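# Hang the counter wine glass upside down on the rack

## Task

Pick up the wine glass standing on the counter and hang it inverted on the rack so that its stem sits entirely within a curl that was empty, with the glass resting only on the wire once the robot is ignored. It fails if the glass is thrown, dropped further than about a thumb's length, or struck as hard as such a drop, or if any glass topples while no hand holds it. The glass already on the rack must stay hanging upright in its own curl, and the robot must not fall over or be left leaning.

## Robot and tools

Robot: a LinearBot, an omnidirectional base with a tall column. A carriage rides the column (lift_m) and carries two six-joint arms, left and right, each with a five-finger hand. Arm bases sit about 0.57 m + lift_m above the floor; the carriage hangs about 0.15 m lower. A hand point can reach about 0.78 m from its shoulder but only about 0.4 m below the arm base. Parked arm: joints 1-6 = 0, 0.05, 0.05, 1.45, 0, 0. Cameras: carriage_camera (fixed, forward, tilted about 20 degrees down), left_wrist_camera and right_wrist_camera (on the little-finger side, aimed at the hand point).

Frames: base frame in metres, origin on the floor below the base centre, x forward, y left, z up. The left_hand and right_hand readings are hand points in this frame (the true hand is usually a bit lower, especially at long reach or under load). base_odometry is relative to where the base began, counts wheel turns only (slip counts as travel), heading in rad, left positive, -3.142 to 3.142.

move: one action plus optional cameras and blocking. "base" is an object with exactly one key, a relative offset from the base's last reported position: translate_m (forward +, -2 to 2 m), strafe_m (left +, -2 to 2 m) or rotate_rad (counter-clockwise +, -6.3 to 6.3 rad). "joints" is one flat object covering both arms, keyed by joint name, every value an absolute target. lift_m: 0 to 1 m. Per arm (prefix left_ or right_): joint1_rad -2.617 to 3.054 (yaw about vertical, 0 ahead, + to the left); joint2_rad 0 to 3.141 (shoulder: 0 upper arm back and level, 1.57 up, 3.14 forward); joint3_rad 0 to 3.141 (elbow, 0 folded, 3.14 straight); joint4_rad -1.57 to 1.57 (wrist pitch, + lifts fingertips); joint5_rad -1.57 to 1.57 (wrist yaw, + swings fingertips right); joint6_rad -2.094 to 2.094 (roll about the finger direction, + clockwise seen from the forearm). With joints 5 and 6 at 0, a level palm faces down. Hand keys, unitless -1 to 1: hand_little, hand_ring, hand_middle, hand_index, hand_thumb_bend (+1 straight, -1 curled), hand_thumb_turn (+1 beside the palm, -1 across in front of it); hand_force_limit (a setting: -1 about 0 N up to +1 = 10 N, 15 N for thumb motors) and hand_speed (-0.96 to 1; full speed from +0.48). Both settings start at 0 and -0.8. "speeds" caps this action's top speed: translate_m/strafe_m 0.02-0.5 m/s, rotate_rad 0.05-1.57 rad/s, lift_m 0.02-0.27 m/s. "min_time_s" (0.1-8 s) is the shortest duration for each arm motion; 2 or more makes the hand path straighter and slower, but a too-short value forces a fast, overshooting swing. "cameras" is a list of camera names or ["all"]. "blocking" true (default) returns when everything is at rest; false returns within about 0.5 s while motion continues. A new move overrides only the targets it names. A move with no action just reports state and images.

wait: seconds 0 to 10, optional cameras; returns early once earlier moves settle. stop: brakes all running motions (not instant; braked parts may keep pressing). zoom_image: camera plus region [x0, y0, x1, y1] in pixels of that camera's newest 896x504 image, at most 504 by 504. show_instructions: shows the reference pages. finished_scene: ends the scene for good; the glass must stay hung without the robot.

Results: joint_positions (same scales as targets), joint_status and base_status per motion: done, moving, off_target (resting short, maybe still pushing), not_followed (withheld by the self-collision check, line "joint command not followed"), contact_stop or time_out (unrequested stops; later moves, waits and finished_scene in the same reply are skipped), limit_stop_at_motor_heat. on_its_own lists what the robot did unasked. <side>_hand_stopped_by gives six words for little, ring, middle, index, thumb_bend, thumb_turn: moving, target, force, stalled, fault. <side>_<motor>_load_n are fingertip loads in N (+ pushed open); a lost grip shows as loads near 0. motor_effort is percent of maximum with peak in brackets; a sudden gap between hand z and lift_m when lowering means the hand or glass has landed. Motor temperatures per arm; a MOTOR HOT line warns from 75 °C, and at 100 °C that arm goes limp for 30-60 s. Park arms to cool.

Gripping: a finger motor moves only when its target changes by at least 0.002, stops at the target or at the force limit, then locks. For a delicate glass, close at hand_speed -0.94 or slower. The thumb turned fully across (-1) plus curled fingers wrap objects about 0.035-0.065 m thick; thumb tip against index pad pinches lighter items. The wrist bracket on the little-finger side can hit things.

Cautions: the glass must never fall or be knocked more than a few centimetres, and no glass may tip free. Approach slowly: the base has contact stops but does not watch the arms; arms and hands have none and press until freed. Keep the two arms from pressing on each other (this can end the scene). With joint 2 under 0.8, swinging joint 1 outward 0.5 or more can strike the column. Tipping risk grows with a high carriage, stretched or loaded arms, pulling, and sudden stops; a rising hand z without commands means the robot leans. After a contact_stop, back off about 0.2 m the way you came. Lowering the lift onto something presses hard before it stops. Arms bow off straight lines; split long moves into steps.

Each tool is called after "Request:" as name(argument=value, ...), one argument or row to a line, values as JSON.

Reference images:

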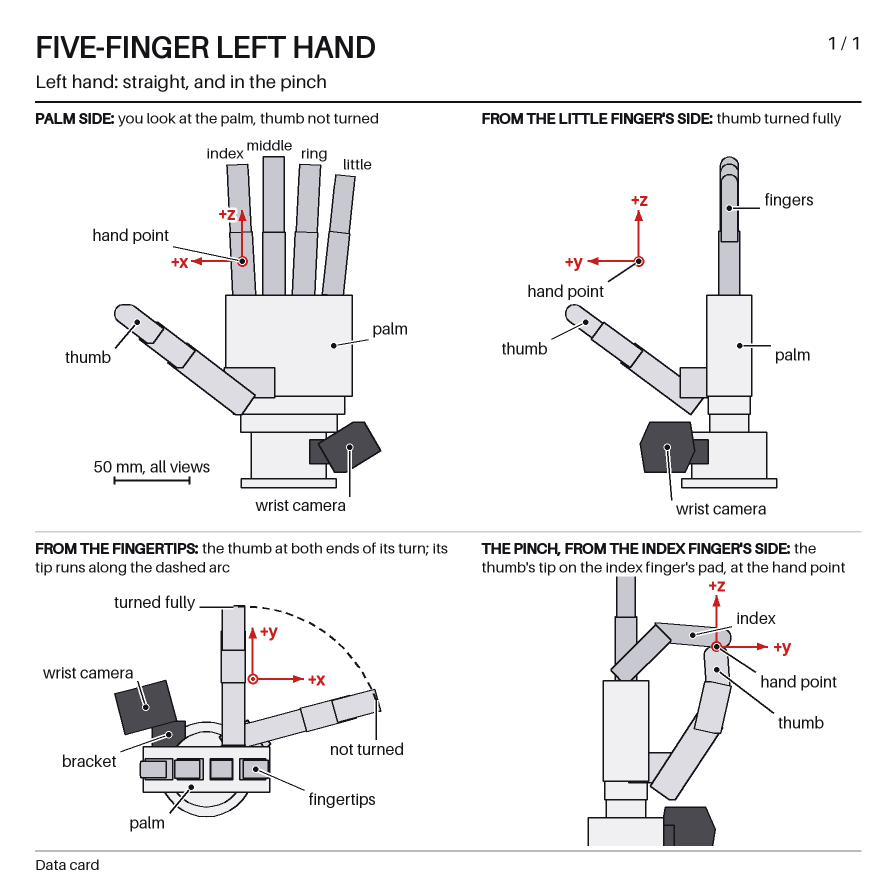

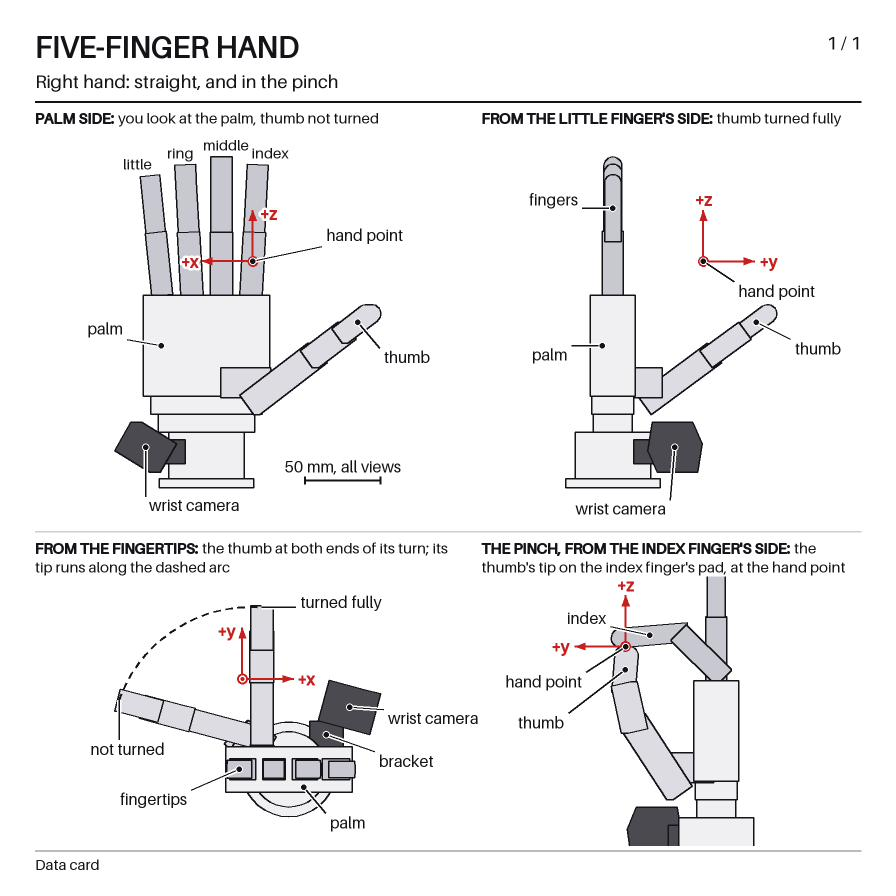

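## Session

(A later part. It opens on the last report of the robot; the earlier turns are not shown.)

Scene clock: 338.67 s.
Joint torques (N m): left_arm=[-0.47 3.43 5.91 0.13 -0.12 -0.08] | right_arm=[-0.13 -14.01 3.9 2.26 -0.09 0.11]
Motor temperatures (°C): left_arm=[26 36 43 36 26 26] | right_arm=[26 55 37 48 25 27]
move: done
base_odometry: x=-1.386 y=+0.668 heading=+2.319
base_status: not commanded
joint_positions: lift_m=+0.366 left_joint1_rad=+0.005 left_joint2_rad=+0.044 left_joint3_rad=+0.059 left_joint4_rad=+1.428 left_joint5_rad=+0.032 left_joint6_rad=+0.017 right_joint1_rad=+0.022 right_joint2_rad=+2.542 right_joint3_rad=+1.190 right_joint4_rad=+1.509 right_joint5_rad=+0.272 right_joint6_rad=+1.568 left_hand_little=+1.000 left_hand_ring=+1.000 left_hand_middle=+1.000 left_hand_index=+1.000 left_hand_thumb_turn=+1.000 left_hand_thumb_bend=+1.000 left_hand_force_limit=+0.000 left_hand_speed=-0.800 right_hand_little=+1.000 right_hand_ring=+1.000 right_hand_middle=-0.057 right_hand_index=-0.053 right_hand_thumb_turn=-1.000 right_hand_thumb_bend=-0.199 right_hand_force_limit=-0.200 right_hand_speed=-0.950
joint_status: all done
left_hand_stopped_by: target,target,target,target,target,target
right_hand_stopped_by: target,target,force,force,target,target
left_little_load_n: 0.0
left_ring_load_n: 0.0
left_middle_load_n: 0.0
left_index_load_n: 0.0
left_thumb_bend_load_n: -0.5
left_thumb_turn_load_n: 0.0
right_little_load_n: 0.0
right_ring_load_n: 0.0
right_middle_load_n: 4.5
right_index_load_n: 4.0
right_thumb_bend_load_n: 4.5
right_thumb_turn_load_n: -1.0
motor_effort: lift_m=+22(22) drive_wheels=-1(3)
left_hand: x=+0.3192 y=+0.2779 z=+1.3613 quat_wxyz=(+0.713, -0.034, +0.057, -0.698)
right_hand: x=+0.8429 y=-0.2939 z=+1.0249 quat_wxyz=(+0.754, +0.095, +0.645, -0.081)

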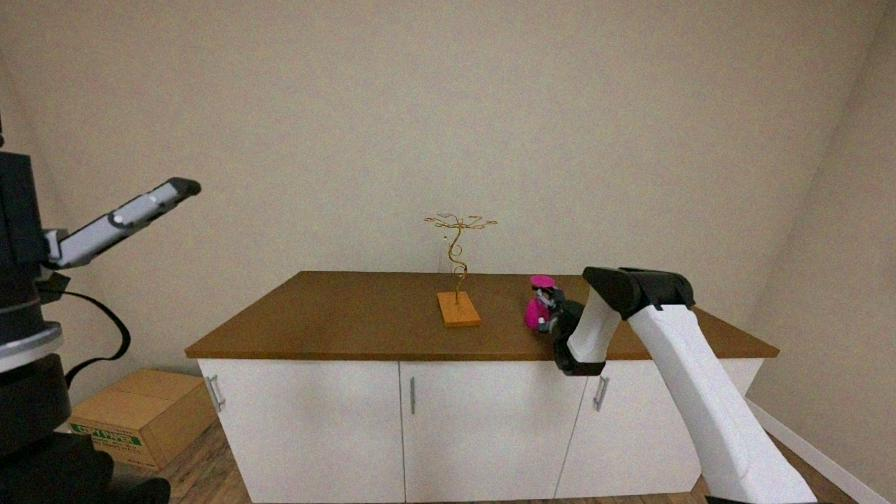

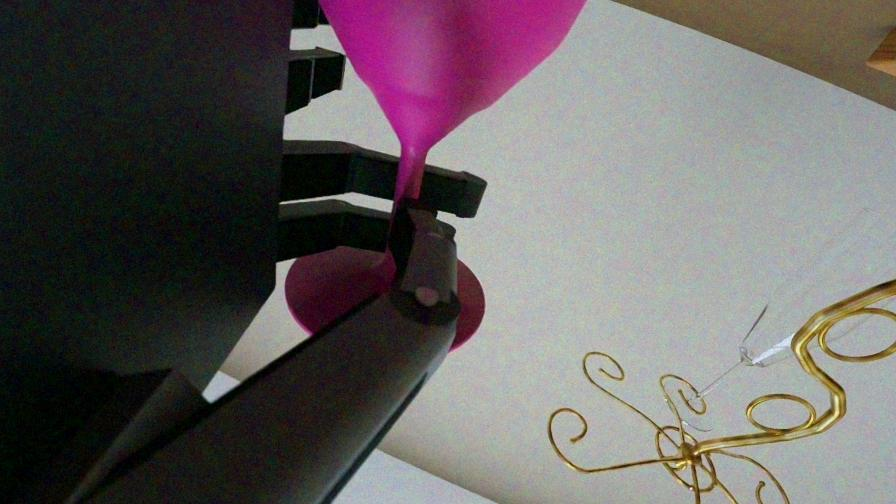

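Request:
move(
  joints={"lift_m":0.359},
  speeds={"lift_m":0.02},
  cameras=[],
)

Request:
move(
  joints={"lift_m":0.356},
  speeds={"lift_m":0.02},
  cameras=["right_wrist_camera"],
)

Scene clock: 339.70 s.
Joint torques (N m): left_arm=[-0.43 3.43 5.82 0.12 -0.16 -0.1] | right_arm=[-0.13 -14.2 3.79 2.16 -0.13 0.11]
Motor temperatures (°C): left_arm=[26 36 43 36 26 26] | right_arm=[26 55 37 48 25 27]
move: done
base_odometry: x=-1.386 y=+0.668 heading=+2.319
base_status: not commanded
joint_positions: lift_m=+0.359 left_joint1_rad=+0.005 left_joint2_rad=+0.044 left_joint3_rad=+0.059 left_joint4_rad=+1.428 left_joint5_rad=+0.032 left_joint6_rad=+0.017 right_joint1_rad=+0.022 right_joint2_rad=+2.542 right_joint3_rad=+1.190 right_joint4_rad=+1.522 right_joint5_rad=+0.272 right_joint6_rad=+1.568 left_hand_little=+1.000 left_hand_ring=+1.000 left_hand_middle=+1.000 left_hand_index=+1.000 left_hand_thumb_turn=+1.000 left_hand_thumb_bend=+1.000 left_hand_force_limit=+0.000 left_hand_speed=-0.800 right_hand_little=+1.000 right_hand_ring=+1.000 right_hand_middle=-0.057 right_hand_index=-0.053 right_hand_thumb_turn=-1.000 right_hand_thumb_bend=-0.199 right_hand_force_limit=-0.200 right_hand_speed=-0.950
joint_status: all done
left_hand_stopped_by: target,target,target,target,target,target
right_hand_stopped_by: target,target,force,force,target,target
left_little_load_n: 0.0
left_ring_load_n: 0.0
left_middle_load_n: 0.0
left_index_load_n: 0.0
left_thumb_bend_load_n: 0.0
left_thumb_turn_load_n: 0.0
right_little_load_n: 0.0
right_ring_load_n: 0.0
right_middle_load_n: 4.5
right_index_load_n: 4.0
right_thumb_bend_load_n: 4.5
right_thumb_turn_load_n: -1.0
motor_effort: lift_m=+21(21) drive_wheels=+0(3)
left_hand: x=+0.3194 y=+0.2779 z=+1.3543 quat_wxyz=(+0.713, -0.034, +0.057, -0.698)
right_hand: x=+0.8419 y=-0.2939 z=+1.0217 quat_wxyz=(+0.758, +0.096, +0.640, -0.080)

Scene clock: 340.17 s.
Joint torques (N m): left_arm=[-0.47 3.3 5.87 0.1 -0.13 -0.1] | right_arm=[-0.14 -14.17 3.82 2.01 -0.13 0.11]
Motor temperatures (°C): left_arm=[26 36 43 36 26 26] | right_arm=[26 55 37 48 25 27]
move: done
base_odometry: x=-1.386 y=+0.668 heading=+2.319
base_status: not commanded
joint_positions: lift_m=+0.356 left_joint1_rad=+0.005 left_joint2_rad=+0.044 left_joint3_rad=+0.059 left_joint4_rad=+1.427 left_joint5_rad=+0.032 left_joint6_rad=+0.017 right_joint1_rad=+0.022 right_joint2_rad=+2.542 right_joint3_rad=+1.190 right_joint4_rad=+1.532 right_joint5_rad=+0.272 right_joint6_rad=+1.569 left_hand_little=+1.000 left_hand_ring=+1.000 left_hand_middle=+1.000 left_hand_index=+1.000 left_hand_thumb_turn=+1.000 left_hand_thumb_bend=+1.000 left_hand_force_limit=+0.000 left_hand_speed=-0.800 right_hand_little=+1.000 right_hand_ring=+1.000 right_hand_middle=-0.057 right_hand_index=-0.053 right_hand_thumb_turn=-1.000 right_hand_thumb_bend=-0.199 right_hand_force_limit=-0.200 right_hand_speed=-0.950
joint_status: all done
left_hand_stopped_by: target,target,target,target,target,target
right_hand_stopped_by: target,target,force,force,target,target
left_little_load_n: 0.0
left_ring_load_n: 0.0
left_middle_load_n: 0.0
left_index_load_n: 0.0
left_thumb_bend_load_n: 0.0
left_thumb_turn_load_n: 0.0
right_little_load_n: 0.0
right_ring_load_n: 0.0
right_middle_load_n: 4.5
right_index_load_n: 4.0
right_thumb_bend_load_n: 4.5
right_thumb_turn_load_n: -0.5
motor_effort: lift_m=+21(21) drive_wheels=-1(2)
left_hand: x=+0.3195 y=+0.2779 z=+1.3513 quat_wxyz=(+0.713, -0.034, +0.057, -0.698)
right_hand: x=+0.8411 y=-0.2940 z=+1.0214 quat_wxyz=(+0.761, +0.097, +0.636, -0.079)

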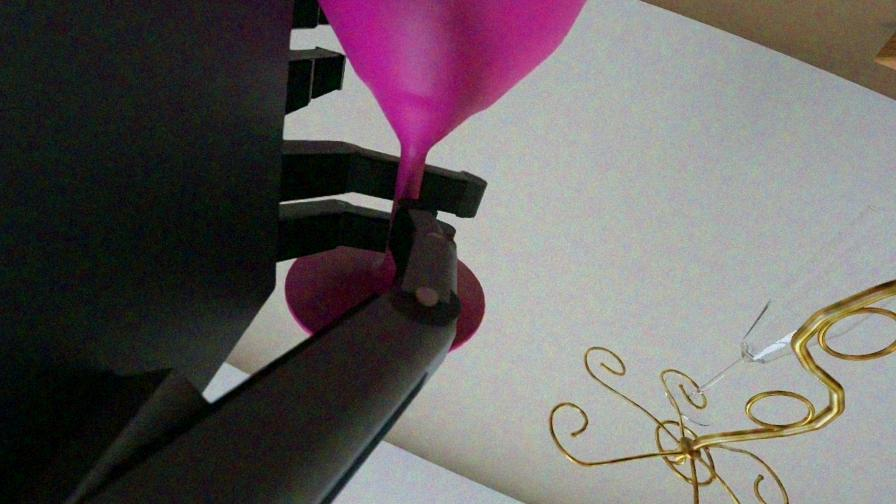

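Request:
move(
  joints={"right_hand_index":0.05,"right_hand_middle":0.06,"right_hand_speed":-0.9},
  cameras=["right_wrist_camera"],
)

Request:
move(
  joints={"lift_m":0.3495},
  speeds={"lift_m":0.02},
  cameras=["right_wrist_camera"],
)

Request:
zoom_image(
  camera="right_wrist_camera",
  region=[260, 80, 580, 380],
)

Scene clock: 341.57 s.
Joint torques (N m): left_arm=[-0.46 3.34 5.85 0.12 -0.14 -0.08] | right_arm=[-0.13 -14.13 3.92 2.06 -0.13 0.1]
Motor temperatures (°C): left_arm=[26 36 43 36 26 26] | right_arm=[26 55 37 48 25 27]
move: done
base_odometry: x=-1.386 y=+0.668 heading=+2.319
base_status: not commanded
joint_positions: lift_m=+0.356 left_joint1_rad=+0.005 left_joint2_rad=+0.044 left_joint3_rad=+0.059 left_joint4_rad=+1.427 left_joint5_rad=+0.032 left_joint6_rad=+0.017 right_joint1_rad=+0.022 right_joint2_rad=+2.542 right_joint3_rad=+1.190 right_joint4_rad=+1.531 right_joint5_rad=+0.272 right_joint6_rad=+1.569 left_hand_little=+1.000 left_hand_ring=+1.000 left_hand_middle=+1.000 left_hand_index=+1.000 left_hand_thumb_turn=+1.000 left_hand_thumb_bend=+1.000 left_hand_force_limit=+0.000 left_hand_speed=-0.800 right_hand_little=+1.000 right_hand_ring=+1.000 right_hand_middle=+0.060 right_hand_index=+0.050 right_hand_thumb_turn=-1.000 right_hand_thumb_bend=-0.200 right_hand_force_limit=-0.200 right_hand_speed=-0.900
joint_status: all done
left_hand_stopped_by: target,target,target,target,target,target
right_hand_stopped_by: target,target,target,target,target,target
left_little_load_n: 0.0
left_ring_load_n: 0.0
left_middle_load_n: 0.0
left_index_load_n: 0.0
left_thumb_bend_load_n: 0.0
left_thumb_turn_load_n: 0.0
right_little_load_n: 0.0
right_ring_load_n: 0.0
right_middle_load_n: 0.0
right_index_load_n: 0.0
right_thumb_bend_load_n: 0.0
right_thumb_turn_load_n: 0.0
motor_effort: lift_m=+20(21) drive_wheels=+1(4)
left_hand: x=+0.3195 y=+0.2779 z=+1.3513 quat_wxyz=(+0.713, -0.034, +0.057, -0.698)
right_hand: x=+0.8412 y=-0.2940 z=+1.0210 quat_wxyz=(+0.761, +0.096, +0.637, -0.080)

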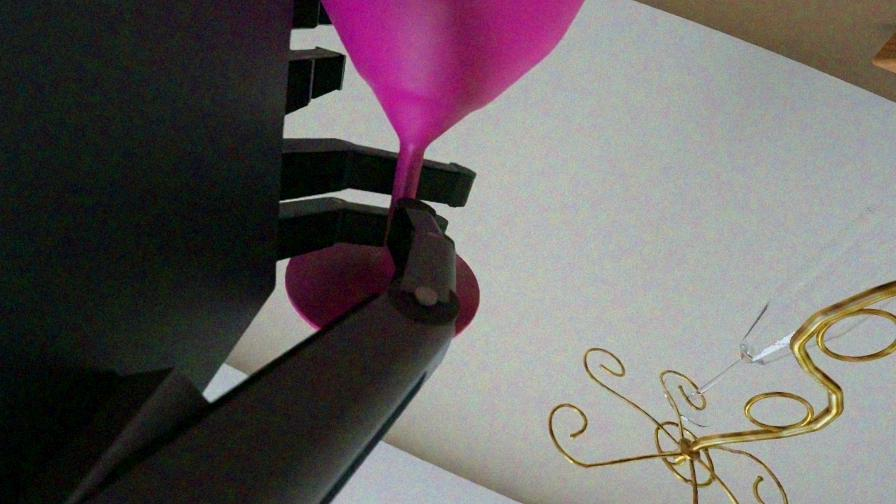

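Scene clock: 342.17 s.
Joint torques (N m): left_arm=[-0.42 3.45 5.83 0.12 -0.14 -0.1] | right_arm=[-0.13 -14.09 3.9 2.1 -0.13 0.1]
Motor temperatures (°C): left_arm=[26 36 43 36 26 26] | right_arm=[26 55 37 48 25 27]
move: done
base_odometry: x=-1.386 y=+0.668 heading=+2.319
base_status: not commanded
joint_positions: lift_m=+0.350 left_joint1_rad=+0.005 left_joint2_rad=+0.044 left_joint3_rad=+0.059 left_joint4_rad=+1.427 left_joint5_rad=+0.032 left_joint6_rad=+0.017 right_joint1_rad=+0.022 right_joint2_rad=+2.542 right_joint3_rad=+1.190 right_joint4_rad=+1.526 right_joint5_rad=+0.272 right_joint6_rad=+1.569 left_hand_little=+1.000 left_hand_ring=+1.000 left_hand_middle=+1.000 left_hand_index=+1.000 left_hand_thumb_turn=+1.000 left_hand_thumb_bend=+1.000 left_hand_force_limit=+0.000 left_hand_speed=-0.800 right_hand_little=+1.000 right_hand_ring=+1.000 right_hand_middle=+0.060 right_hand_index=+0.050 right_hand_thumb_turn=-1.000 right_hand_thumb_bend=-0.200 right_hand_force_limit=-0.200 right_hand_speed=-0.900
joint_status: all done
left_hand_stopped_by: target,target,target,target,target,target
right_hand_stopped_by: target,target,target,target,target,target
left_little_load_n: 0.0
left_ring_load_n: 0.0
left_middle_load_n: 0.0
left_index_load_n: 0.0
left_thumb_bend_load_n: 0.0
left_thumb_turn_load_n: 0.0
right_little_load_n: 0.0
right_ring_load_n: 0.0
right_middle_load_n: 0.0
right_index_load_n: 0.0
right_thumb_bend_load_n: 0.0
right_thumb_turn_load_n: -0.5
motor_effort: lift_m=+20(21) drive_wheels=+0(3)
left_hand: x=+0.3195 y=+0.2779 z=+1.3449 quat_wxyz=(+0.713, -0.034, +0.057, -0.698)
right_hand: x=+0.8415 y=-0.2940 z=+1.0135 quat_wxyz=(+0.760, +0.096, +0.638, -0.080)

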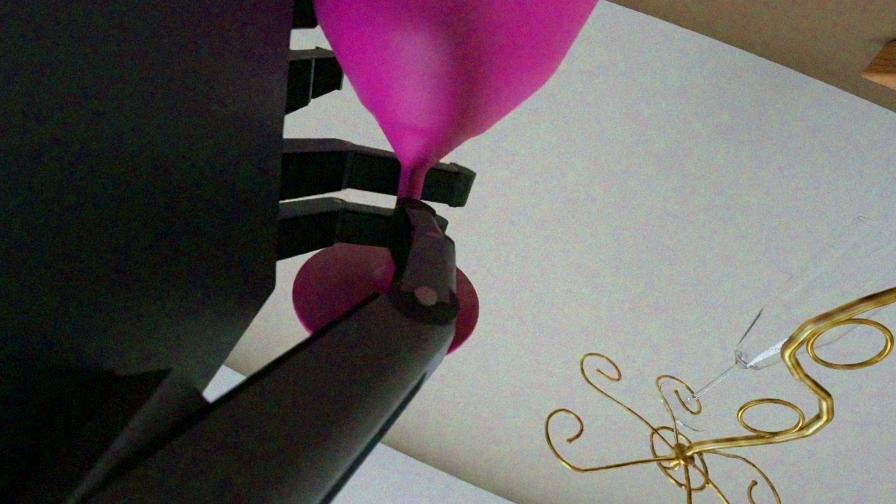

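Scaled by 1.575 from the camera's image (finer frame: 1280x720).

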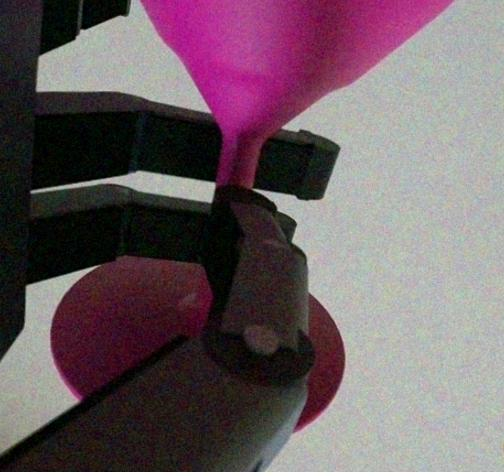

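Request:
move(
  joints={"right_hand_index":-0.3,"right_hand_middle":-0.35,"right_hand_speed":-0.94,"right_hand_force_limit":-0.5},
  cameras=[],
)

Request:
move(
  joints={"right_hand_index":-0.33,"right_hand_middle":-0.38,"right_hand_speed":-0.95,"right_hand_force_limit":-0.2},
  cameras=["right_wrist_camera"],
)

Request:
zoom_image(
  camera="right_wrist_camera",
  region=[260, 80, 580, 380],
)

Scene clock: 344.23 s.
Joint torques (N m): left_arm=[-0.5 3.32 5.91 0.11 -0.13 -0.08] | right_arm=[-0.13 -14.15 3.92 2.1 -0.13 0.11]
Motor temperatures (°C): left_arm=[26 36 43 35 26 26] | right_arm=[26 55 37 47 25 27]
move: off_target
base_odometry: x=-1.386 y=+0.668 heading=+2.319
base_status: not commanded
joint_positions: lift_m=+0.350 left_joint1_rad=+0.005 left_joint2_rad=+0.044 left_joint3_rad=+0.059 left_joint4_rad=+1.427 left_joint5_rad=+0.032 left_joint6_rad=+0.017 right_joint1_rad=+0.022 right_joint2_rad=+2.542 right_joint3_rad=+1.190 right_joint4_rad=+1.526 right_joint5_rad=+0.272 right_joint6_rad=+1.569 left_hand_little=+1.000 left_hand_ring=+1.000 left_hand_middle=+1.000 left_hand_index=+1.000 left_hand_thumb_turn=+1.000 left_hand_thumb_bend=+1.000 left_hand_force_limit=+0.000 left_hand_speed=-0.800 right_hand_little=+1.000 right_hand_ring=+1.000 right_hand_middle=-0.045 right_hand_index=-0.039 right_hand_thumb_turn=-1.000 right_hand_thumb_bend=-0.200 right_hand_force_limit=-0.500 right_hand_speed=-0.940
joint_status: right_hand_middle off_target (ended at -0.045, target -0.350); right_hand_index off_target (ended at -0.039, target -0.300); the others done
left_hand_stopped_by: target,target,target,target,target,target
right_hand_stopped_by: target,target,force,force,target,target
left_little_load_n: 0.0
left_ring_load_n: 0.5
left_middle_load_n: 0.0
left_index_load_n: 0.0
left_thumb_bend_load_n: 0.0
left_thumb_turn_load_n: 0.0
right_little_load_n: 0.0
right_ring_load_n: 0.0
right_middle_load_n: 3.0
right_index_load_n: 2.5
right_thumb_bend_load_n: 1.5
right_thumb_turn_load_n: 0.0
motor_effort: lift_m=+20(20) drive_wheels=-2(3)
left_hand: x=+0.3195 y=+0.2779 z=+1.3449 quat_wxyz=(+0.713, -0.034, +0.057, -0.698)
right_hand: x=+0.8415 y=-0.2940 z=+1.0135 quat_wxyz=(+0.760, +0.096, +0.638, -0.080)

Scene clock: 344.67 s.
Joint torques (N m): left_arm=[-0.51 3.33 5.83 0.1 -0.14 -0.07] | right_arm=[-0.14 -14.11 3.89 2.12 -0.13 0.1]
Motor temperatures (°C): left_arm=[26 36 43 35 26 26] | right_arm=[26 55 37 47 25 27]
move: off_target
base_odometry: x=-1.386 y=+0.668 heading=+2.319
base_status: not commanded
joint_positions: lift_m=+0.350 left_joint1_rad=+0.005 left_joint2_rad=+0.044 left_joint3_rad=+0.059 left_joint4_rad=+1.427 left_joint5_rad=+0.032 left_joint6_rad=+0.017 right_joint1_rad=+0.022 right_joint2_rad=+2.542 right_joint3_rad=+1.190 right_joint4_rad=+1.526 right_joint5_rad=+0.272 right_joint6_rad=+1.569 left_hand_little=+1.000 left_hand_ring=+1.000 left_hand_middle=+1.000 left_hand_index=+1.000 left_hand_thumb_turn=+1.000 left_hand_thumb_bend=+1.000 left_hand_force_limit=+0.000 left_hand_speed=-0.800 right_hand_little=+1.000 right_hand_ring=+1.000 right_hand_middle=-0.049 right_hand_index=-0.047 right_hand_thumb_turn=-1.000 right_hand_thumb_bend=-0.200 right_hand_force_limit=-0.200 right_hand_speed=-0.950
joint_status: right_hand_middle off_target (ended at -0.049, target -0.380); right_hand_index off_target (ended at -0.047, target -0.330); the others done
left_hand_stopped_by: target,target,target,target,target,target
right_hand_stopped_by: target,target,force,force,target,target
left_little_load_n: 0.0
left_ring_load_n: 0.0
left_middle_load_n: 0.0
left_index_load_n: 0.0
left_thumb_bend_load_n: 0.0
left_thumb_turn_load_n: 0.0
right_little_load_n: 0.0
right_ring_load_n: 0.0
right_middle_load_n: 4.0
right_index_load_n: 4.5
right_thumb_bend_load_n: 2.0
right_thumb_turn_load_n: 0.0
motor_effort: lift_m=+20(20) drive_wheels=-2(3)
left_hand: x=+0.3195 y=+0.2779 z=+1.3449 quat_wxyz=(+0.713, -0.034, +0.057, -0.698)
right_hand: x=+0.8415 y=-0.2940 z=+1.0135 quat_wxyz=(+0.760, +0.096, +0.638, -0.080)

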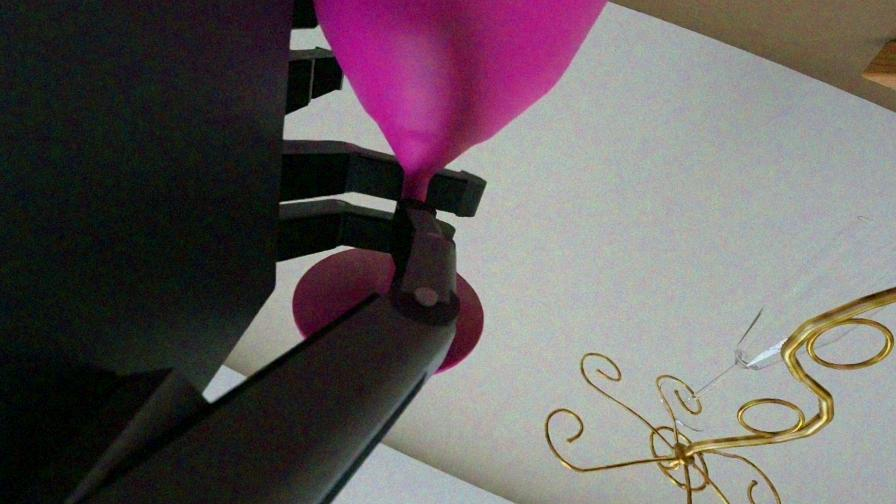

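Scaled by 1.575 from the camera's image (finer frame: 1280x720).

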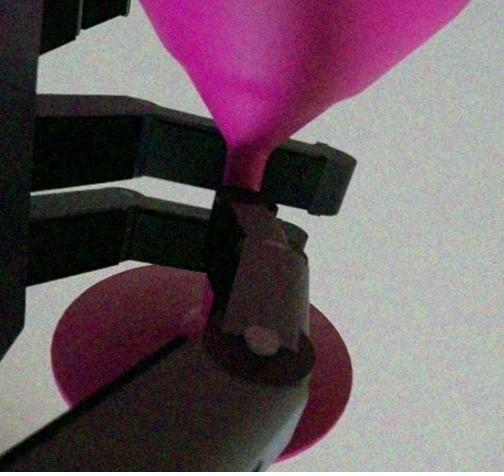

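Request:
move(
  joints={"right_hand_index":0.05,"right_hand_middle":0.06,"right_hand_speed":-0.9},
  cameras=[],
)

Request:
move(
  joints={"lift_m":0.3525},
  speeds={"lift_m":0.02},
  cameras=[],
)

Request:
move(
  joints={"right_hand_index":-0.3,"right_hand_middle":-0.35,"right_hand_speed":-0.94,"right_hand_force_limit":-0.5},
  cameras=[],
)

Request:
move(
  joints={"right_hand_index":-0.33,"right_hand_middle":-0.38,"right_hand_speed":-0.95,"right_hand_force_limit":-0.1},
  cameras=["right_wrist_camera"],
)

Request:
zoom_image(
  camera="right_wrist_camera",
  region=[260, 80, 580, 380],
)

Scene clock: 346.13 s.
Joint torques (N m): left_arm=[-0.51 3.33 5.81 0.12 -0.15 -0.1] | right_arm=[-0.13 -14.19 3.92 2.1 -0.13 0.11]
Motor temperatures (°C): left_arm=[26 36 43 35 26 26] | right_arm=[26 55 37 47 25 27]
move: done
base_odometry: x=-1.386 y=+0.668 heading=+2.319
base_status: not commanded
joint_positions: lift_m=+0.350 left_joint1_rad=+0.005 left_joint2_rad=+0.044 left_joint3_rad=+0.059 left_joint4_rad=+1.427 left_joint5_rad=+0.032 left_joint6_rad=+0.017 right_joint1_rad=+0.022 right_joint2_rad=+2.542 right_joint3_rad=+1.190 right_joint4_rad=+1.526 right_joint5_rad=+0.272 right_joint6_rad=+1.569 left_hand_little=+1.000 left_hand_ring=+1.000 left_hand_middle=+1.000 left_hand_index=+1.000 left_hand_thumb_turn=+1.000 left_hand_thumb_bend=+1.000 left_hand_force_limit=+0.000 left_hand_speed=-0.800 right_hand_little=+1.000 right_hand_ring=+1.000 right_hand_middle=+0.060 right_hand_index=+0.050 right_hand_thumb_turn=-1.000 right_hand_thumb_bend=-0.200 right_hand_force_limit=-0.200 right_hand_speed=-0.900
joint_status: all done
left_hand_stopped_by: target,target,target,target,target,target
right_hand_stopped_by: target,target,target,target,target,target
left_little_load_n: 0.0
left_ring_load_n: 0.0
left_middle_load_n: 0.0
left_index_load_n: 0.0
left_thumb_bend_load_n: 0.0
left_thumb_turn_load_n: 0.0
right_little_load_n: 0.0
right_ring_load_n: 0.0
right_middle_load_n: 0.0
right_index_load_n: 0.0
right_thumb_bend_load_n: 0.0
right_thumb_turn_load_n: 0.0
motor_effort: lift_m=+20(20) drive_wheels=+0(3)
left_hand: x=+0.3195 y=+0.2779 z=+1.3449 quat_wxyz=(+0.713, -0.034, +0.057, -0.698)
right_hand: x=+0.8415 y=-0.2940 z=+1.0135 quat_wxyz=(+0.760, +0.096, +0.638, -0.080)

Scene clock: 346.57 s.
Joint torques (N m): left_arm=[-0.42 3.44 5.93 0.12 -0.15 -0.1] | right_arm=[-0.14 -14.28 4.1 2.11 -0.13 0.11]
Motor temperatures (°C): left_arm=[26 36 43 35 26 26] | right_arm=[26 55 37 47 25 27]
move: done
base_odometry: x=-1.386 y=+0.668 heading=+2.319
base_status: not commanded
joint_positions: lift_m=+0.352 left_joint1_rad=+0.005 left_joint2_rad=+0.044 left_joint3_rad=+0.059 left_joint4_rad=+1.428 left_joint5_rad=+0.032 left_joint6_rad=+0.017 right_joint1_rad=+0.022 right_joint2_rad=+2.542 right_joint3_rad=+1.190 right_joint4_rad=+1.526 right_joint5_rad=+0.272 right_joint6_rad=+1.569 left_hand_little=+1.000 left_hand_ring=+1.000 left_hand_middle=+1.000 left_hand_index=+1.000 left_hand_thumb_turn=+1.000 left_hand_thumb_bend=+1.000 left_hand_force_limit=+0.000 left_hand_speed=-0.800 right_hand_little=+1.000 right_hand_ring=+1.000 right_hand_middle=+0.060 right_hand_index=+0.050 right_hand_thumb_turn=-1.000 right_hand_thumb_bend=-0.200 right_hand_force_limit=-0.200 right_hand_speed=-0.900
joint_status: all done
left_hand_stopped_by: target,target,target,target,target,target
right_hand_stopped_by: target,target,target,target,target,target
left_little_load_n: 0.0
left_ring_load_n: -0.5
left_middle_load_n: 0.0
left_index_load_n: 0.0
left_thumb_bend_load_n: 0.0
left_thumb_turn_load_n: 0.0
right_little_load_n: 0.0
right_ring_load_n: 0.0
right_middle_load_n: 0.0
right_index_load_n: 0.0
right_thumb_bend_load_n: 0.0
right_thumb_turn_load_n: 0.0
motor_effort: lift_m=+23(25) drive_wheels=-1(2)
left_hand: x=+0.3191 y=+0.2779 z=+1.3476 quat_wxyz=(+0.713, -0.034, +0.056, -0.698)
right_hand: x=+0.8416 y=-0.2940 z=+1.0158 quat_wxyz=(+0.759, +0.096, +0.639, -0.080)

Scene clock: 348.37 s.
Joint torques (N m): left_arm=[-0.51 3.37 5.78 0.11 -0.14 -0.11] | right_arm=[-0.13 -14.13 3.92 2.11 -0.13 0.11]
Motor temperatures (°C): left_arm=[26 36 43 35 26 26] | right_arm=[26 55 37 47 25 27]
move: off_target
base_odometry: x=-1.386 y=+0.668 heading=+2.319
base_status: not commanded
joint_positions: lift_m=+0.352 left_joint1_rad=+0.005 left_joint2_rad=+0.044 left_joint3_rad=+0.059 left_joint4_rad=+1.428 left_joint5_rad=+0.032 left_joint6_rad=+0.017 right_joint1_rad=+0.022 right_joint2_rad=+2.542 right_joint3_rad=+1.190 right_joint4_rad=+1.526 right_joint5_rad=+0.272 right_joint6_rad=+1.569 left_hand_little=+1.000 left_hand_ring=+1.000 left_hand_middle=+1.000 left_hand_index=+1.000 left_hand_thumb_turn=+1.000 left_hand_thumb_bend=+1.000 left_hand_force_limit=+0.000 left_hand_speed=-0.800 right_hand_little=+1.000 right_hand_ring=+1.000 right_hand_middle=-0.051 right_hand_index=-0.045 right_hand_thumb_turn=-1.000 right_hand_thumb_bend=-0.200 right_hand_force_limit=-0.500 right_hand_speed=-0.940
joint_status: right_hand_middle off_target (ended at -0.051, target -0.350); right_hand_index off_target (ended at -0.045, target -0.300); the others done
left_hand_stopped_by: target,target,target,target,target,target
right_hand_stopped_by: target,target,force,force,target,target
left_little_load_n: 0.0
left_ring_load_n: 0.0
left_middle_load_n: 0.0
left_index_load_n: 0.0
left_thumb_bend_load_n: 0.0
left_thumb_turn_load_n: 0.0
right_little_load_n: 0.0
right_ring_load_n: 0.0
right_middle_load_n: 3.5
right_index_load_n: 1.5
right_thumb_bend_load_n: 1.0
right_thumb_turn_load_n: 0.0
motor_effort: lift_m=+23(23) drive_wheels=-2(3)
left_hand: x=+0.3191 y=+0.2779 z=+1.3476 quat_wxyz=(+0.713, -0.034, +0.056, -0.698)
right_hand: x=+0.8416 y=-0.2940 z=+1.0158 quat_wxyz=(+0.759, +0.096, +0.639, -0.080)

Scene clock: 348.80 s.
Joint torques (N m): left_arm=[-0.46 3.33 5.79 0.12 -0.13 -0.09] | right_arm=[-0.14 -14.16 3.92 2.11 -0.13 0.1]
Motor temperatures (°C): left_arm=[26 36 43 35 26 26] | right_arm=[26 55 37 47 25 27]
move: off_target
base_odometry: x=-1.386 y=+0.668 heading=+2.319
base_status: not commanded
joint_positions: lift_m=+0.352 left_joint1_rad=+0.005 left_joint2_rad=+0.044 left_joint3_rad=+0.059 left_joint4_rad=+1.428 left_joint5_rad=+0.032 left_joint6_rad=+0.017 right_joint1_rad=+0.022 right_joint2_rad=+2.542 right_joint3_rad=+1.190 right_joint4_rad=+1.526 right_joint5_rad=+0.272 right_joint6_rad=+1.569 left_hand_little=+1.000 left_hand_ring=+1.000 left_hand_middle=+1.000 left_hand_index=+1.000 left_hand_thumb_turn=+1.000 left_hand_thumb_bend=+1.000 left_hand_force_limit=+0.000 left_hand_speed=-0.800 right_hand_little=+1.000 right_hand_ring=+1.000 right_hand_middle=-0.054 right_hand_index=-0.053 right_hand_thumb_turn=-1.000 right_hand_thumb_bend=-0.200 right_hand_force_limit=-0.100 right_hand_speed=-0.950
joint_status: right_hand_middle off_target (ended at -0.054, target -0.380); right_hand_index off_target (ended at -0.053, target -0.330); the others done
left_hand_stopped_by: target,target,target,target,target,target
right_hand_stopped_by: target,target,force,force,target,target
left_little_load_n: 0.0
left_ring_load_n: -0.5
left_middle_load_n: 0.0
left_index_load_n: 0.0
left_thumb_bend_load_n: 0.0
left_thumb_turn_load_n: 0.0
right_little_load_n: 0.0
right_ring_load_n: 0.0
right_middle_load_n: 4.5
right_index_load_n: 4.5
right_thumb_bend_load_n: 1.0
right_thumb_turn_load_n: 0.0
motor_effort: lift_m=+23(23) drive_wheels=+0(3)
left_hand: x=+0.3191 y=+0.2779 z=+1.3476 quat_wxyz=(+0.713, -0.034, +0.056, -0.698)
right_hand: x=+0.8416 y=-0.2940 z=+1.0158 quat_wxyz=(+0.759, +0.096, +0.639, -0.080)

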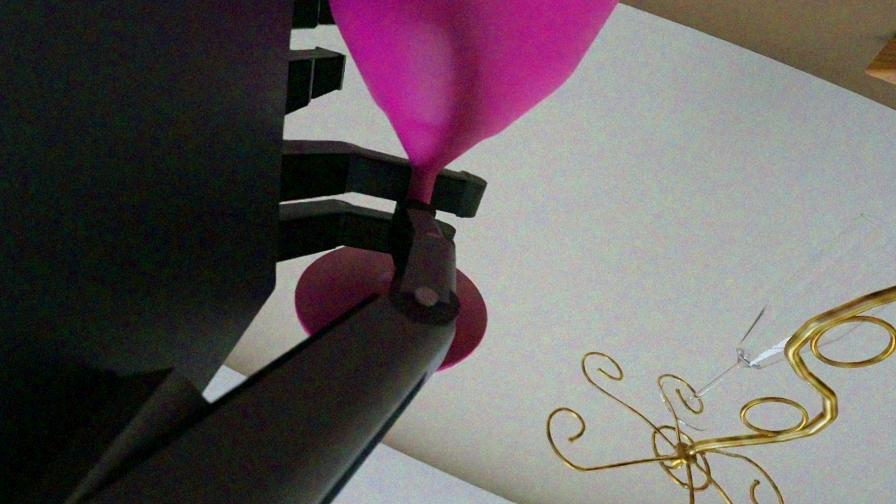

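Scaled by 1.575 from the camera's image (finer frame: 1280x720).

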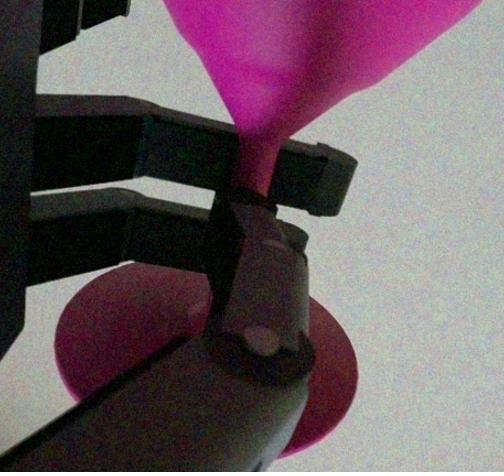

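Request:
move(
  joints={"lift_m":0.362},
  speeds={"lift_m":0.02},
  cameras=["right_wrist_camera"],
)

Request:
zoom_image(
  camera="right_wrist_camera",
  region=[260, 80, 580, 380],
)

Scene clock: 349.73 s.
Joint torques (N m): left_arm=[-0.44 3.3 5.78 0.12 -0.15 -0.1] | right_arm=[-0.13 -14.15 4.07 2.25 -0.12 0.11]
Motor temperatures (°C): left_arm=[26 36 43 35 26 26] | right_arm=[26 55 37 47 25 27]
move: done
base_odometry: x=-1.386 y=+0.668 heading=+2.319
base_status: not commanded
joint_positions: lift_m=+0.362 left_joint1_rad=+0.005 left_joint2_rad=+0.044 left_joint3_rad=+0.059 left_joint4_rad=+1.428 left_joint5_rad=+0.032 left_joint6_rad=+0.017 right_joint1_rad=+0.022 right_joint2_rad=+2.542 right_joint3_rad=+1.190 right_joint4_rad=+1.518 right_joint5_rad=+0.272 right_joint6_rad=+1.569 left_hand_little=+1.000 left_hand_ring=+1.000 left_hand_middle=+1.000 left_hand_index=+1.000 left_hand_thumb_turn=+1.000 left_hand_thumb_bend=+1.000 left_hand_force_limit=+0.000 left_hand_speed=-0.800 right_hand_little=+1.000 right_hand_ring=+1.000 right_hand_middle=-0.054 right_hand_index=-0.053 right_hand_thumb_turn=-1.000 right_hand_thumb_bend=-0.200 right_hand_force_limit=-0.100 right_hand_speed=-0.950
joint_status: all done
left_hand_stopped_by: target,target,target,target,target,target
right_hand_stopped_by: target,target,force,force,target,target
left_little_load_n: 0.0
left_ring_load_n: 0.0
left_middle_load_n: 0.0
left_index_load_n: 0.0
left_thumb_bend_load_n: 0.0
left_thumb_turn_load_n: 0.0
right_little_load_n: 0.0
right_ring_load_n: 0.0
right_middle_load_n: 5.0
right_index_load_n: 3.0
right_thumb_bend_load_n: 1.5
right_thumb_turn_load_n: -0.5
motor_effort: lift_m=+23(25) drive_wheels=-1(3)
left_hand: x=+0.3191 y=+0.2779 z=+1.3571 quat_wxyz=(+0.713, -0.034, +0.056, -0.698)
right_hand: x=+0.8422 y=-0.2939 z=+1.0232 quat_wxyz=(+0.757, +0.096, +0.641, -0.080)

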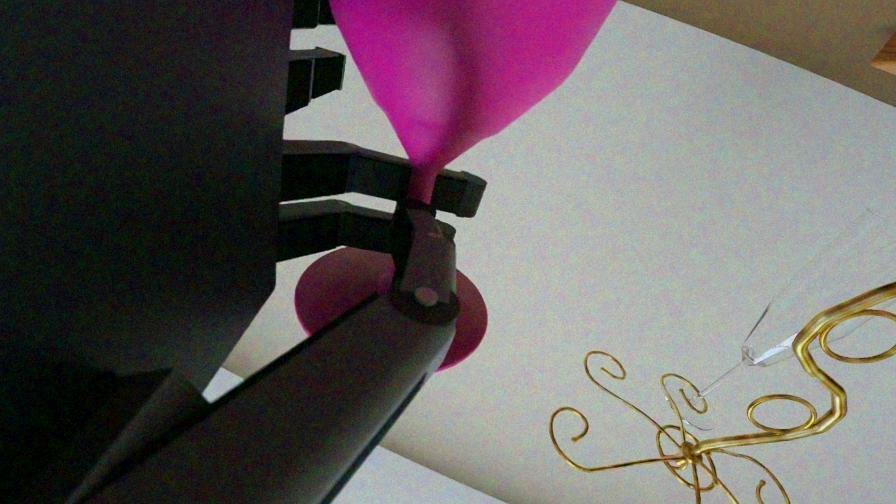

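Scaled by 1.575 from the camera's image (finer frame: 1280x720).

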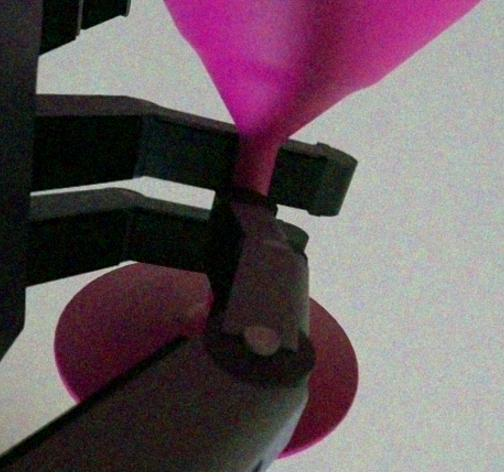

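Request:
move(
  joints={"right_hand_index":-0.36,"right_hand_middle":-0.4,"right_hand_speed":-0.95,"right_hand_force_limit":0.1},
  cameras=["right_wrist_camera"],
)

Request:
zoom_image(
  camera="right_wrist_camera",
  region=[260, 80, 580, 380],
)

Scene clock: 350.40 s.
Joint torques (N m): left_arm=[-0.44 3.25 5.82 0.11 -0.14 -0.09] | right_arm=[-0.13 -14.16 3.9 2.2 -0.13 0.11]
Motor temperatures (°C): left_arm=[26 36 43 35 26 26] | right_arm=[26 55 37 47 25 27]
move: off_target
base_odometry: x=-1.386 y=+0.668 heading=+2.319
base_status: not commanded
joint_positions: lift_m=+0.362 left_joint1_rad=+0.005 left_joint2_rad=+0.044 left_joint3_rad=+0.059 left_joint4_rad=+1.428 left_joint5_rad=+0.032 left_joint6_rad=+0.017 right_joint1_rad=+0.022 right_joint2_rad=+2.542 right_joint3_rad=+1.190 right_joint4_rad=+1.518 right_joint5_rad=+0.272 right_joint6_rad=+1.569 left_hand_little=+1.000 left_hand_ring=+1.000 left_hand_middle=+1.000 left_hand_index=+1.000 left_hand_thumb_turn=+1.000 left_hand_thumb_bend=+1.000 left_hand_force_limit=+0.000 left_hand_speed=-0.800 right_hand_little=+1.000 right_hand_ring=+1.000 right_hand_middle=-0.057 right_hand_index=-0.065 right_hand_thumb_turn=-1.000 right_hand_thumb_bend=-0.200 right_hand_force_limit=+0.100 right_hand_speed=-0.950
joint_status: right_hand_middle off_target (ended at -0.057, target -0.400); right_hand_index off_target (ended at -0.065, target -0.360); the others done
left_hand_stopped_by: target,target,target,target,target,target
right_hand_stopped_by: target,target,force,force,target,target
left_little_load_n: 0.0
left_ring_load_n: 0.0
left_middle_load_n: 0.0
left_index_load_n: -0.5
left_thumb_bend_load_n: 0.0
left_thumb_turn_load_n: 0.0
right_little_load_n: -0.5
right_ring_load_n: 0.0
right_middle_load_n: 6.5
right_index_load_n: 6.0
right_thumb_bend_load_n: 2.0
right_thumb_turn_load_n: -1.0
motor_effort: lift_m=+23(24) drive_wheels=-1(2)
left_hand: x=+0.3191 y=+0.2779 z=+1.3571 quat_wxyz=(+0.713, -0.034, +0.056, -0.698)
right_hand: x=+0.8422 y=-0.2939 z=+1.0231 quat_wxyz=(+0.757, +0.096, +0.642, -0.080)

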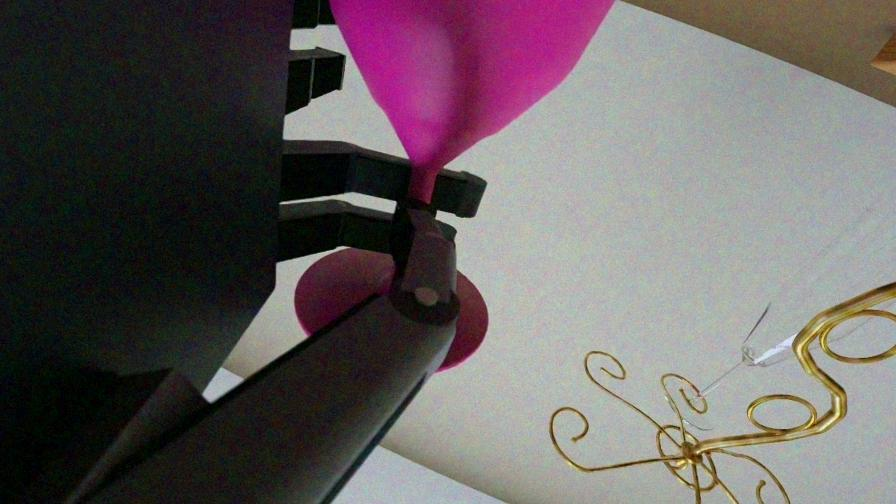

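Scaled by 1.575 from the camera's image (finer frame: 1280x720).

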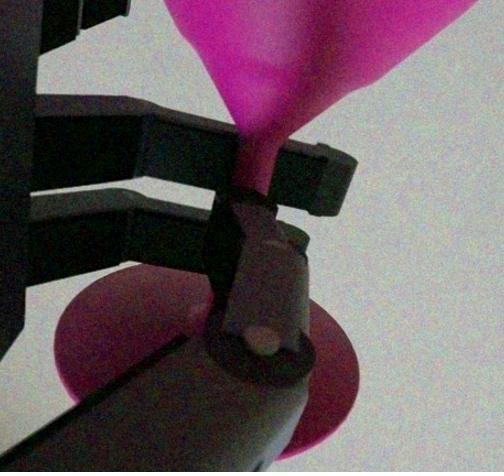

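Request:
zoom_image(
  camera="right_wrist_camera",
  region=[340, 200, 440, 300],
)

Scaled by 5.040 from the camera's image (finer frame: 1280x720).

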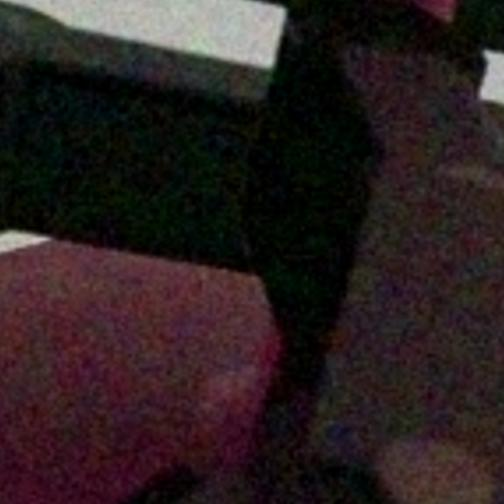

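Request:
move(
  joints={"lift_m":0.542},
  speeds={"lift_m":0.07},
  cameras=[],
)

Request:
move(
  base={"strafe_m":0.155},
  speeds={"strafe_m":0.07},
  cameras=["right_wrist_camera","carriage_camera"],
)

Request:
zoom_image(
  camera="carriage_camera",
  region=[500, 255, 570, 305],
)

Request:
zoom_image(
  camera="right_wrist_camera",
  region=[340, 130, 700, 490],
)

Scene clock: 353.93 s.
Joint torques (N m): left_arm=[-0.46 3.29 5.74 0.1 -0.14 -0.09] | right_arm=[-0.13 -14.39 3.81 2.24 -0.11 0.11]
move: done
base_odometry: x=-1.386 y=+0.668 heading=+2.319
base_status: not commanded
joint_positions: lift_m=+0.542 left_joint1_rad=+0.005 left_joint2_rad=+0.044 left_joint3_rad=+0.059 left_joint4_rad=+1.428 left_joint5_rad=+0.032 left_joint6_rad=+0.017 right_joint1_rad=+0.022 right_joint2_rad=+2.543 right_joint3_rad=+1.190 right_joint4_rad=+1.513 right_joint5_rad=+0.272 right_joint6_rad=+1.569 left_hand_little=+1.000 left_hand_ring=+1.000 left_hand_middle=+1.000 left_hand_index=+1.000 left_hand_thumb_turn=+1.000 left_hand_thumb_bend=+1.000 left_hand_force_limit=+0.000 left_hand_speed=-0.800 right_hand_little=+1.000 right_hand_ring=+1.000 right_hand_middle=-0.057 right_hand_index=-0.065 right_hand_thumb_turn=-1.000 right_hand_thumb_bend=-0.200 right_hand_force_limit=+0.100 right_hand_speed=-0.950
joint_status: all done
left_hand_stopped_by: target,target,target,target,target,target
right_hand_stopped_by: target,target,force,force,target,target
left_little_load_n: 0.0
left_ring_load_n: 0.0
left_middle_load_n: 0.0
left_index_load_n: 0.0
left_thumb_bend_load_n: 0.0
left_thumb_turn_load_n: 0.0
right_little_load_n: 0.0
right_ring_load_n: 0.0
right_middle_load_n: 6.5
right_index_load_n: 6.0
right_thumb_bend_load_n: 2.0
right_thumb_turn_load_n: -1.0
motor_effort: lift_m=+23(27) drive_wheels=+0(3)
left_hand: x=+0.3191 y=+0.2779 z=+1.5372 quat_wxyz=(+0.713, -0.034, +0.056, -0.698)
right_hand: x=+0.8426 y=-0.2939 z=+1.2018 quat_wxyz=(+0.755, +0.096, +0.643, -0.081)

Scene clock: 356.73 s.
Joint torques (N m): left_arm=[-0.43 3.25 5.9 0.09 -0.12 -0.1] | right_arm=[-0.13 -14.3 4.04 2.26 -0.13 0.11]
move: done
base_odometry: x=-1.499 y=+0.563 heading=+2.319
base_status: done
joint_positions: lift_m=+0.542 left_joint1_rad=+0.006 left_joint2_rad=+0.044 left_joint3_rad=+0.059 left_joint4_rad=+1.428 left_joint5_rad=+0.032 left_joint6_rad=+0.017 right_joint1_rad=+0.023 right_joint2_rad=+2.543 right_joint3_rad=+1.190 right_joint4_rad=+1.512 right_joint5_rad=+0.272 right_joint6_rad=+1.569 left_hand_little=+1.000 left_hand_ring=+1.000 left_hand_middle=+1.000 left_hand_index=+1.000 left_hand_thumb_turn=+1.000 left_hand_thumb_bend=+1.000 left_hand_force_limit=+0.000 left_hand_speed=-0.800 right_hand_little=+1.000 right_hand_ring=+1.000 right_hand_middle=-0.057 right_hand_index=-0.065 right_hand_thumb_turn=-1.000 right_hand_thumb_bend=-0.200 right_hand_force_limit=+0.100 right_hand_speed=-0.950
joint_status: not commanded
left_hand_stopped_by: target,target,target,target,target,target
right_hand_stopped_by: target,target,force,force,target,target
left_little_load_n: 0.0
left_ring_load_n: 0.0
left_middle_load_n: 0.0
left_index_load_n: -0.5
left_thumb_bend_load_n: 0.0
left_thumb_turn_load_n: 0.0
right_little_load_n: 0.0
right_ring_load_n: 0.0
right_middle_load_n: 6.0
right_index_load_n: 6.0
right_thumb_bend_load_n: 2.0
right_thumb_turn_load_n: -1.0
motor_effort: lift_m=+23(23) drive_wheels=+1(8)
left_hand: x=+0.3193 y=+0.2779 z=+1.5372 quat_wxyz=(+0.713, -0.034, +0.057, -0.698)
right_hand: x=+0.8426 y=-0.2935 z=+1.2015 quat_wxyz=(+0.755, +0.095, +0.644, -0.080)
pictures: carriage_camera, right_wrist_camera

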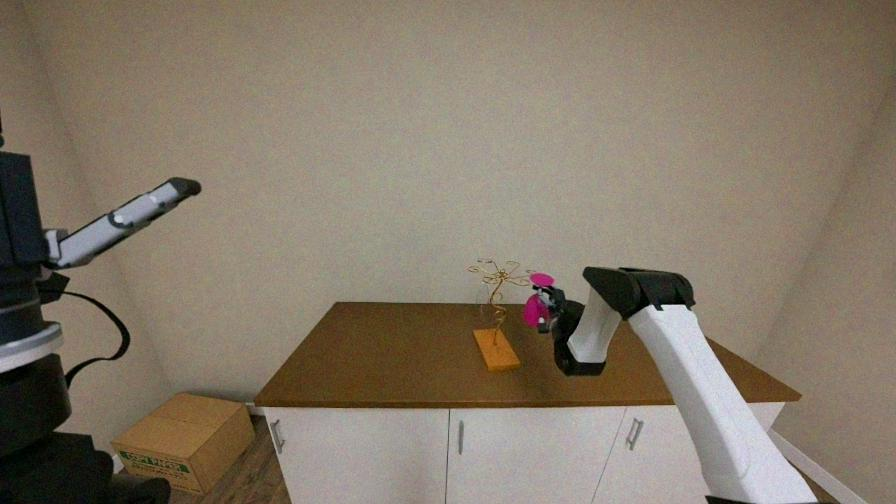

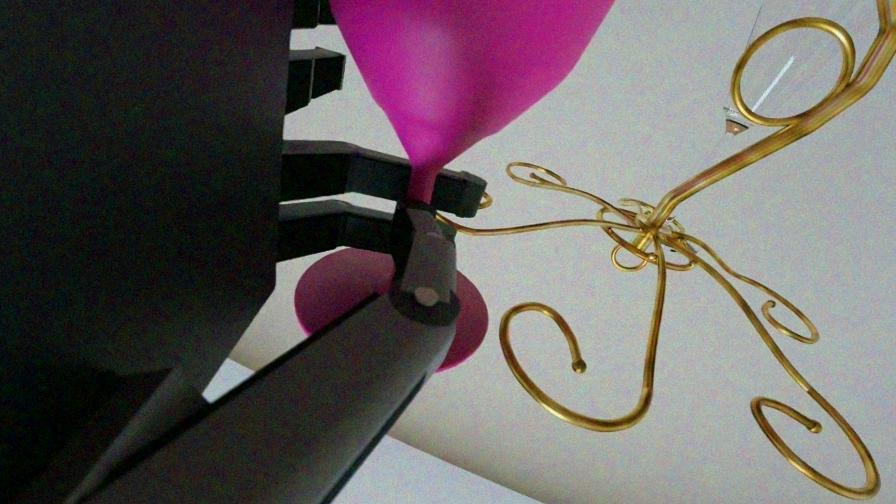

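Scaled by 7.200 from the camera's image (finer frame: 1280x720).

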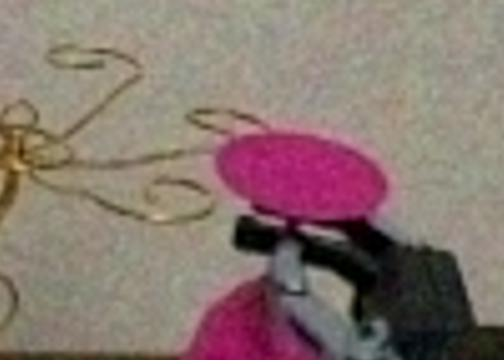

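Scaled by 1.400 from the camera's image (finer frame: 1280x720).

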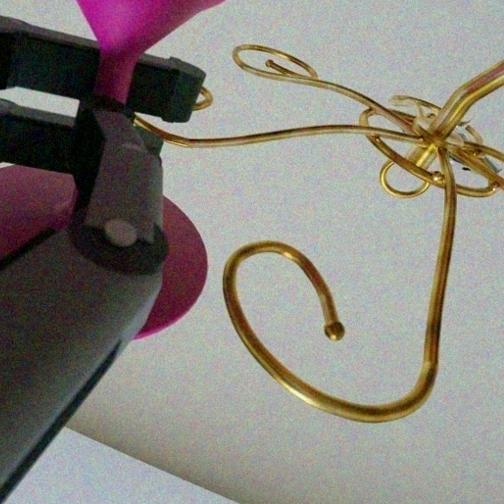

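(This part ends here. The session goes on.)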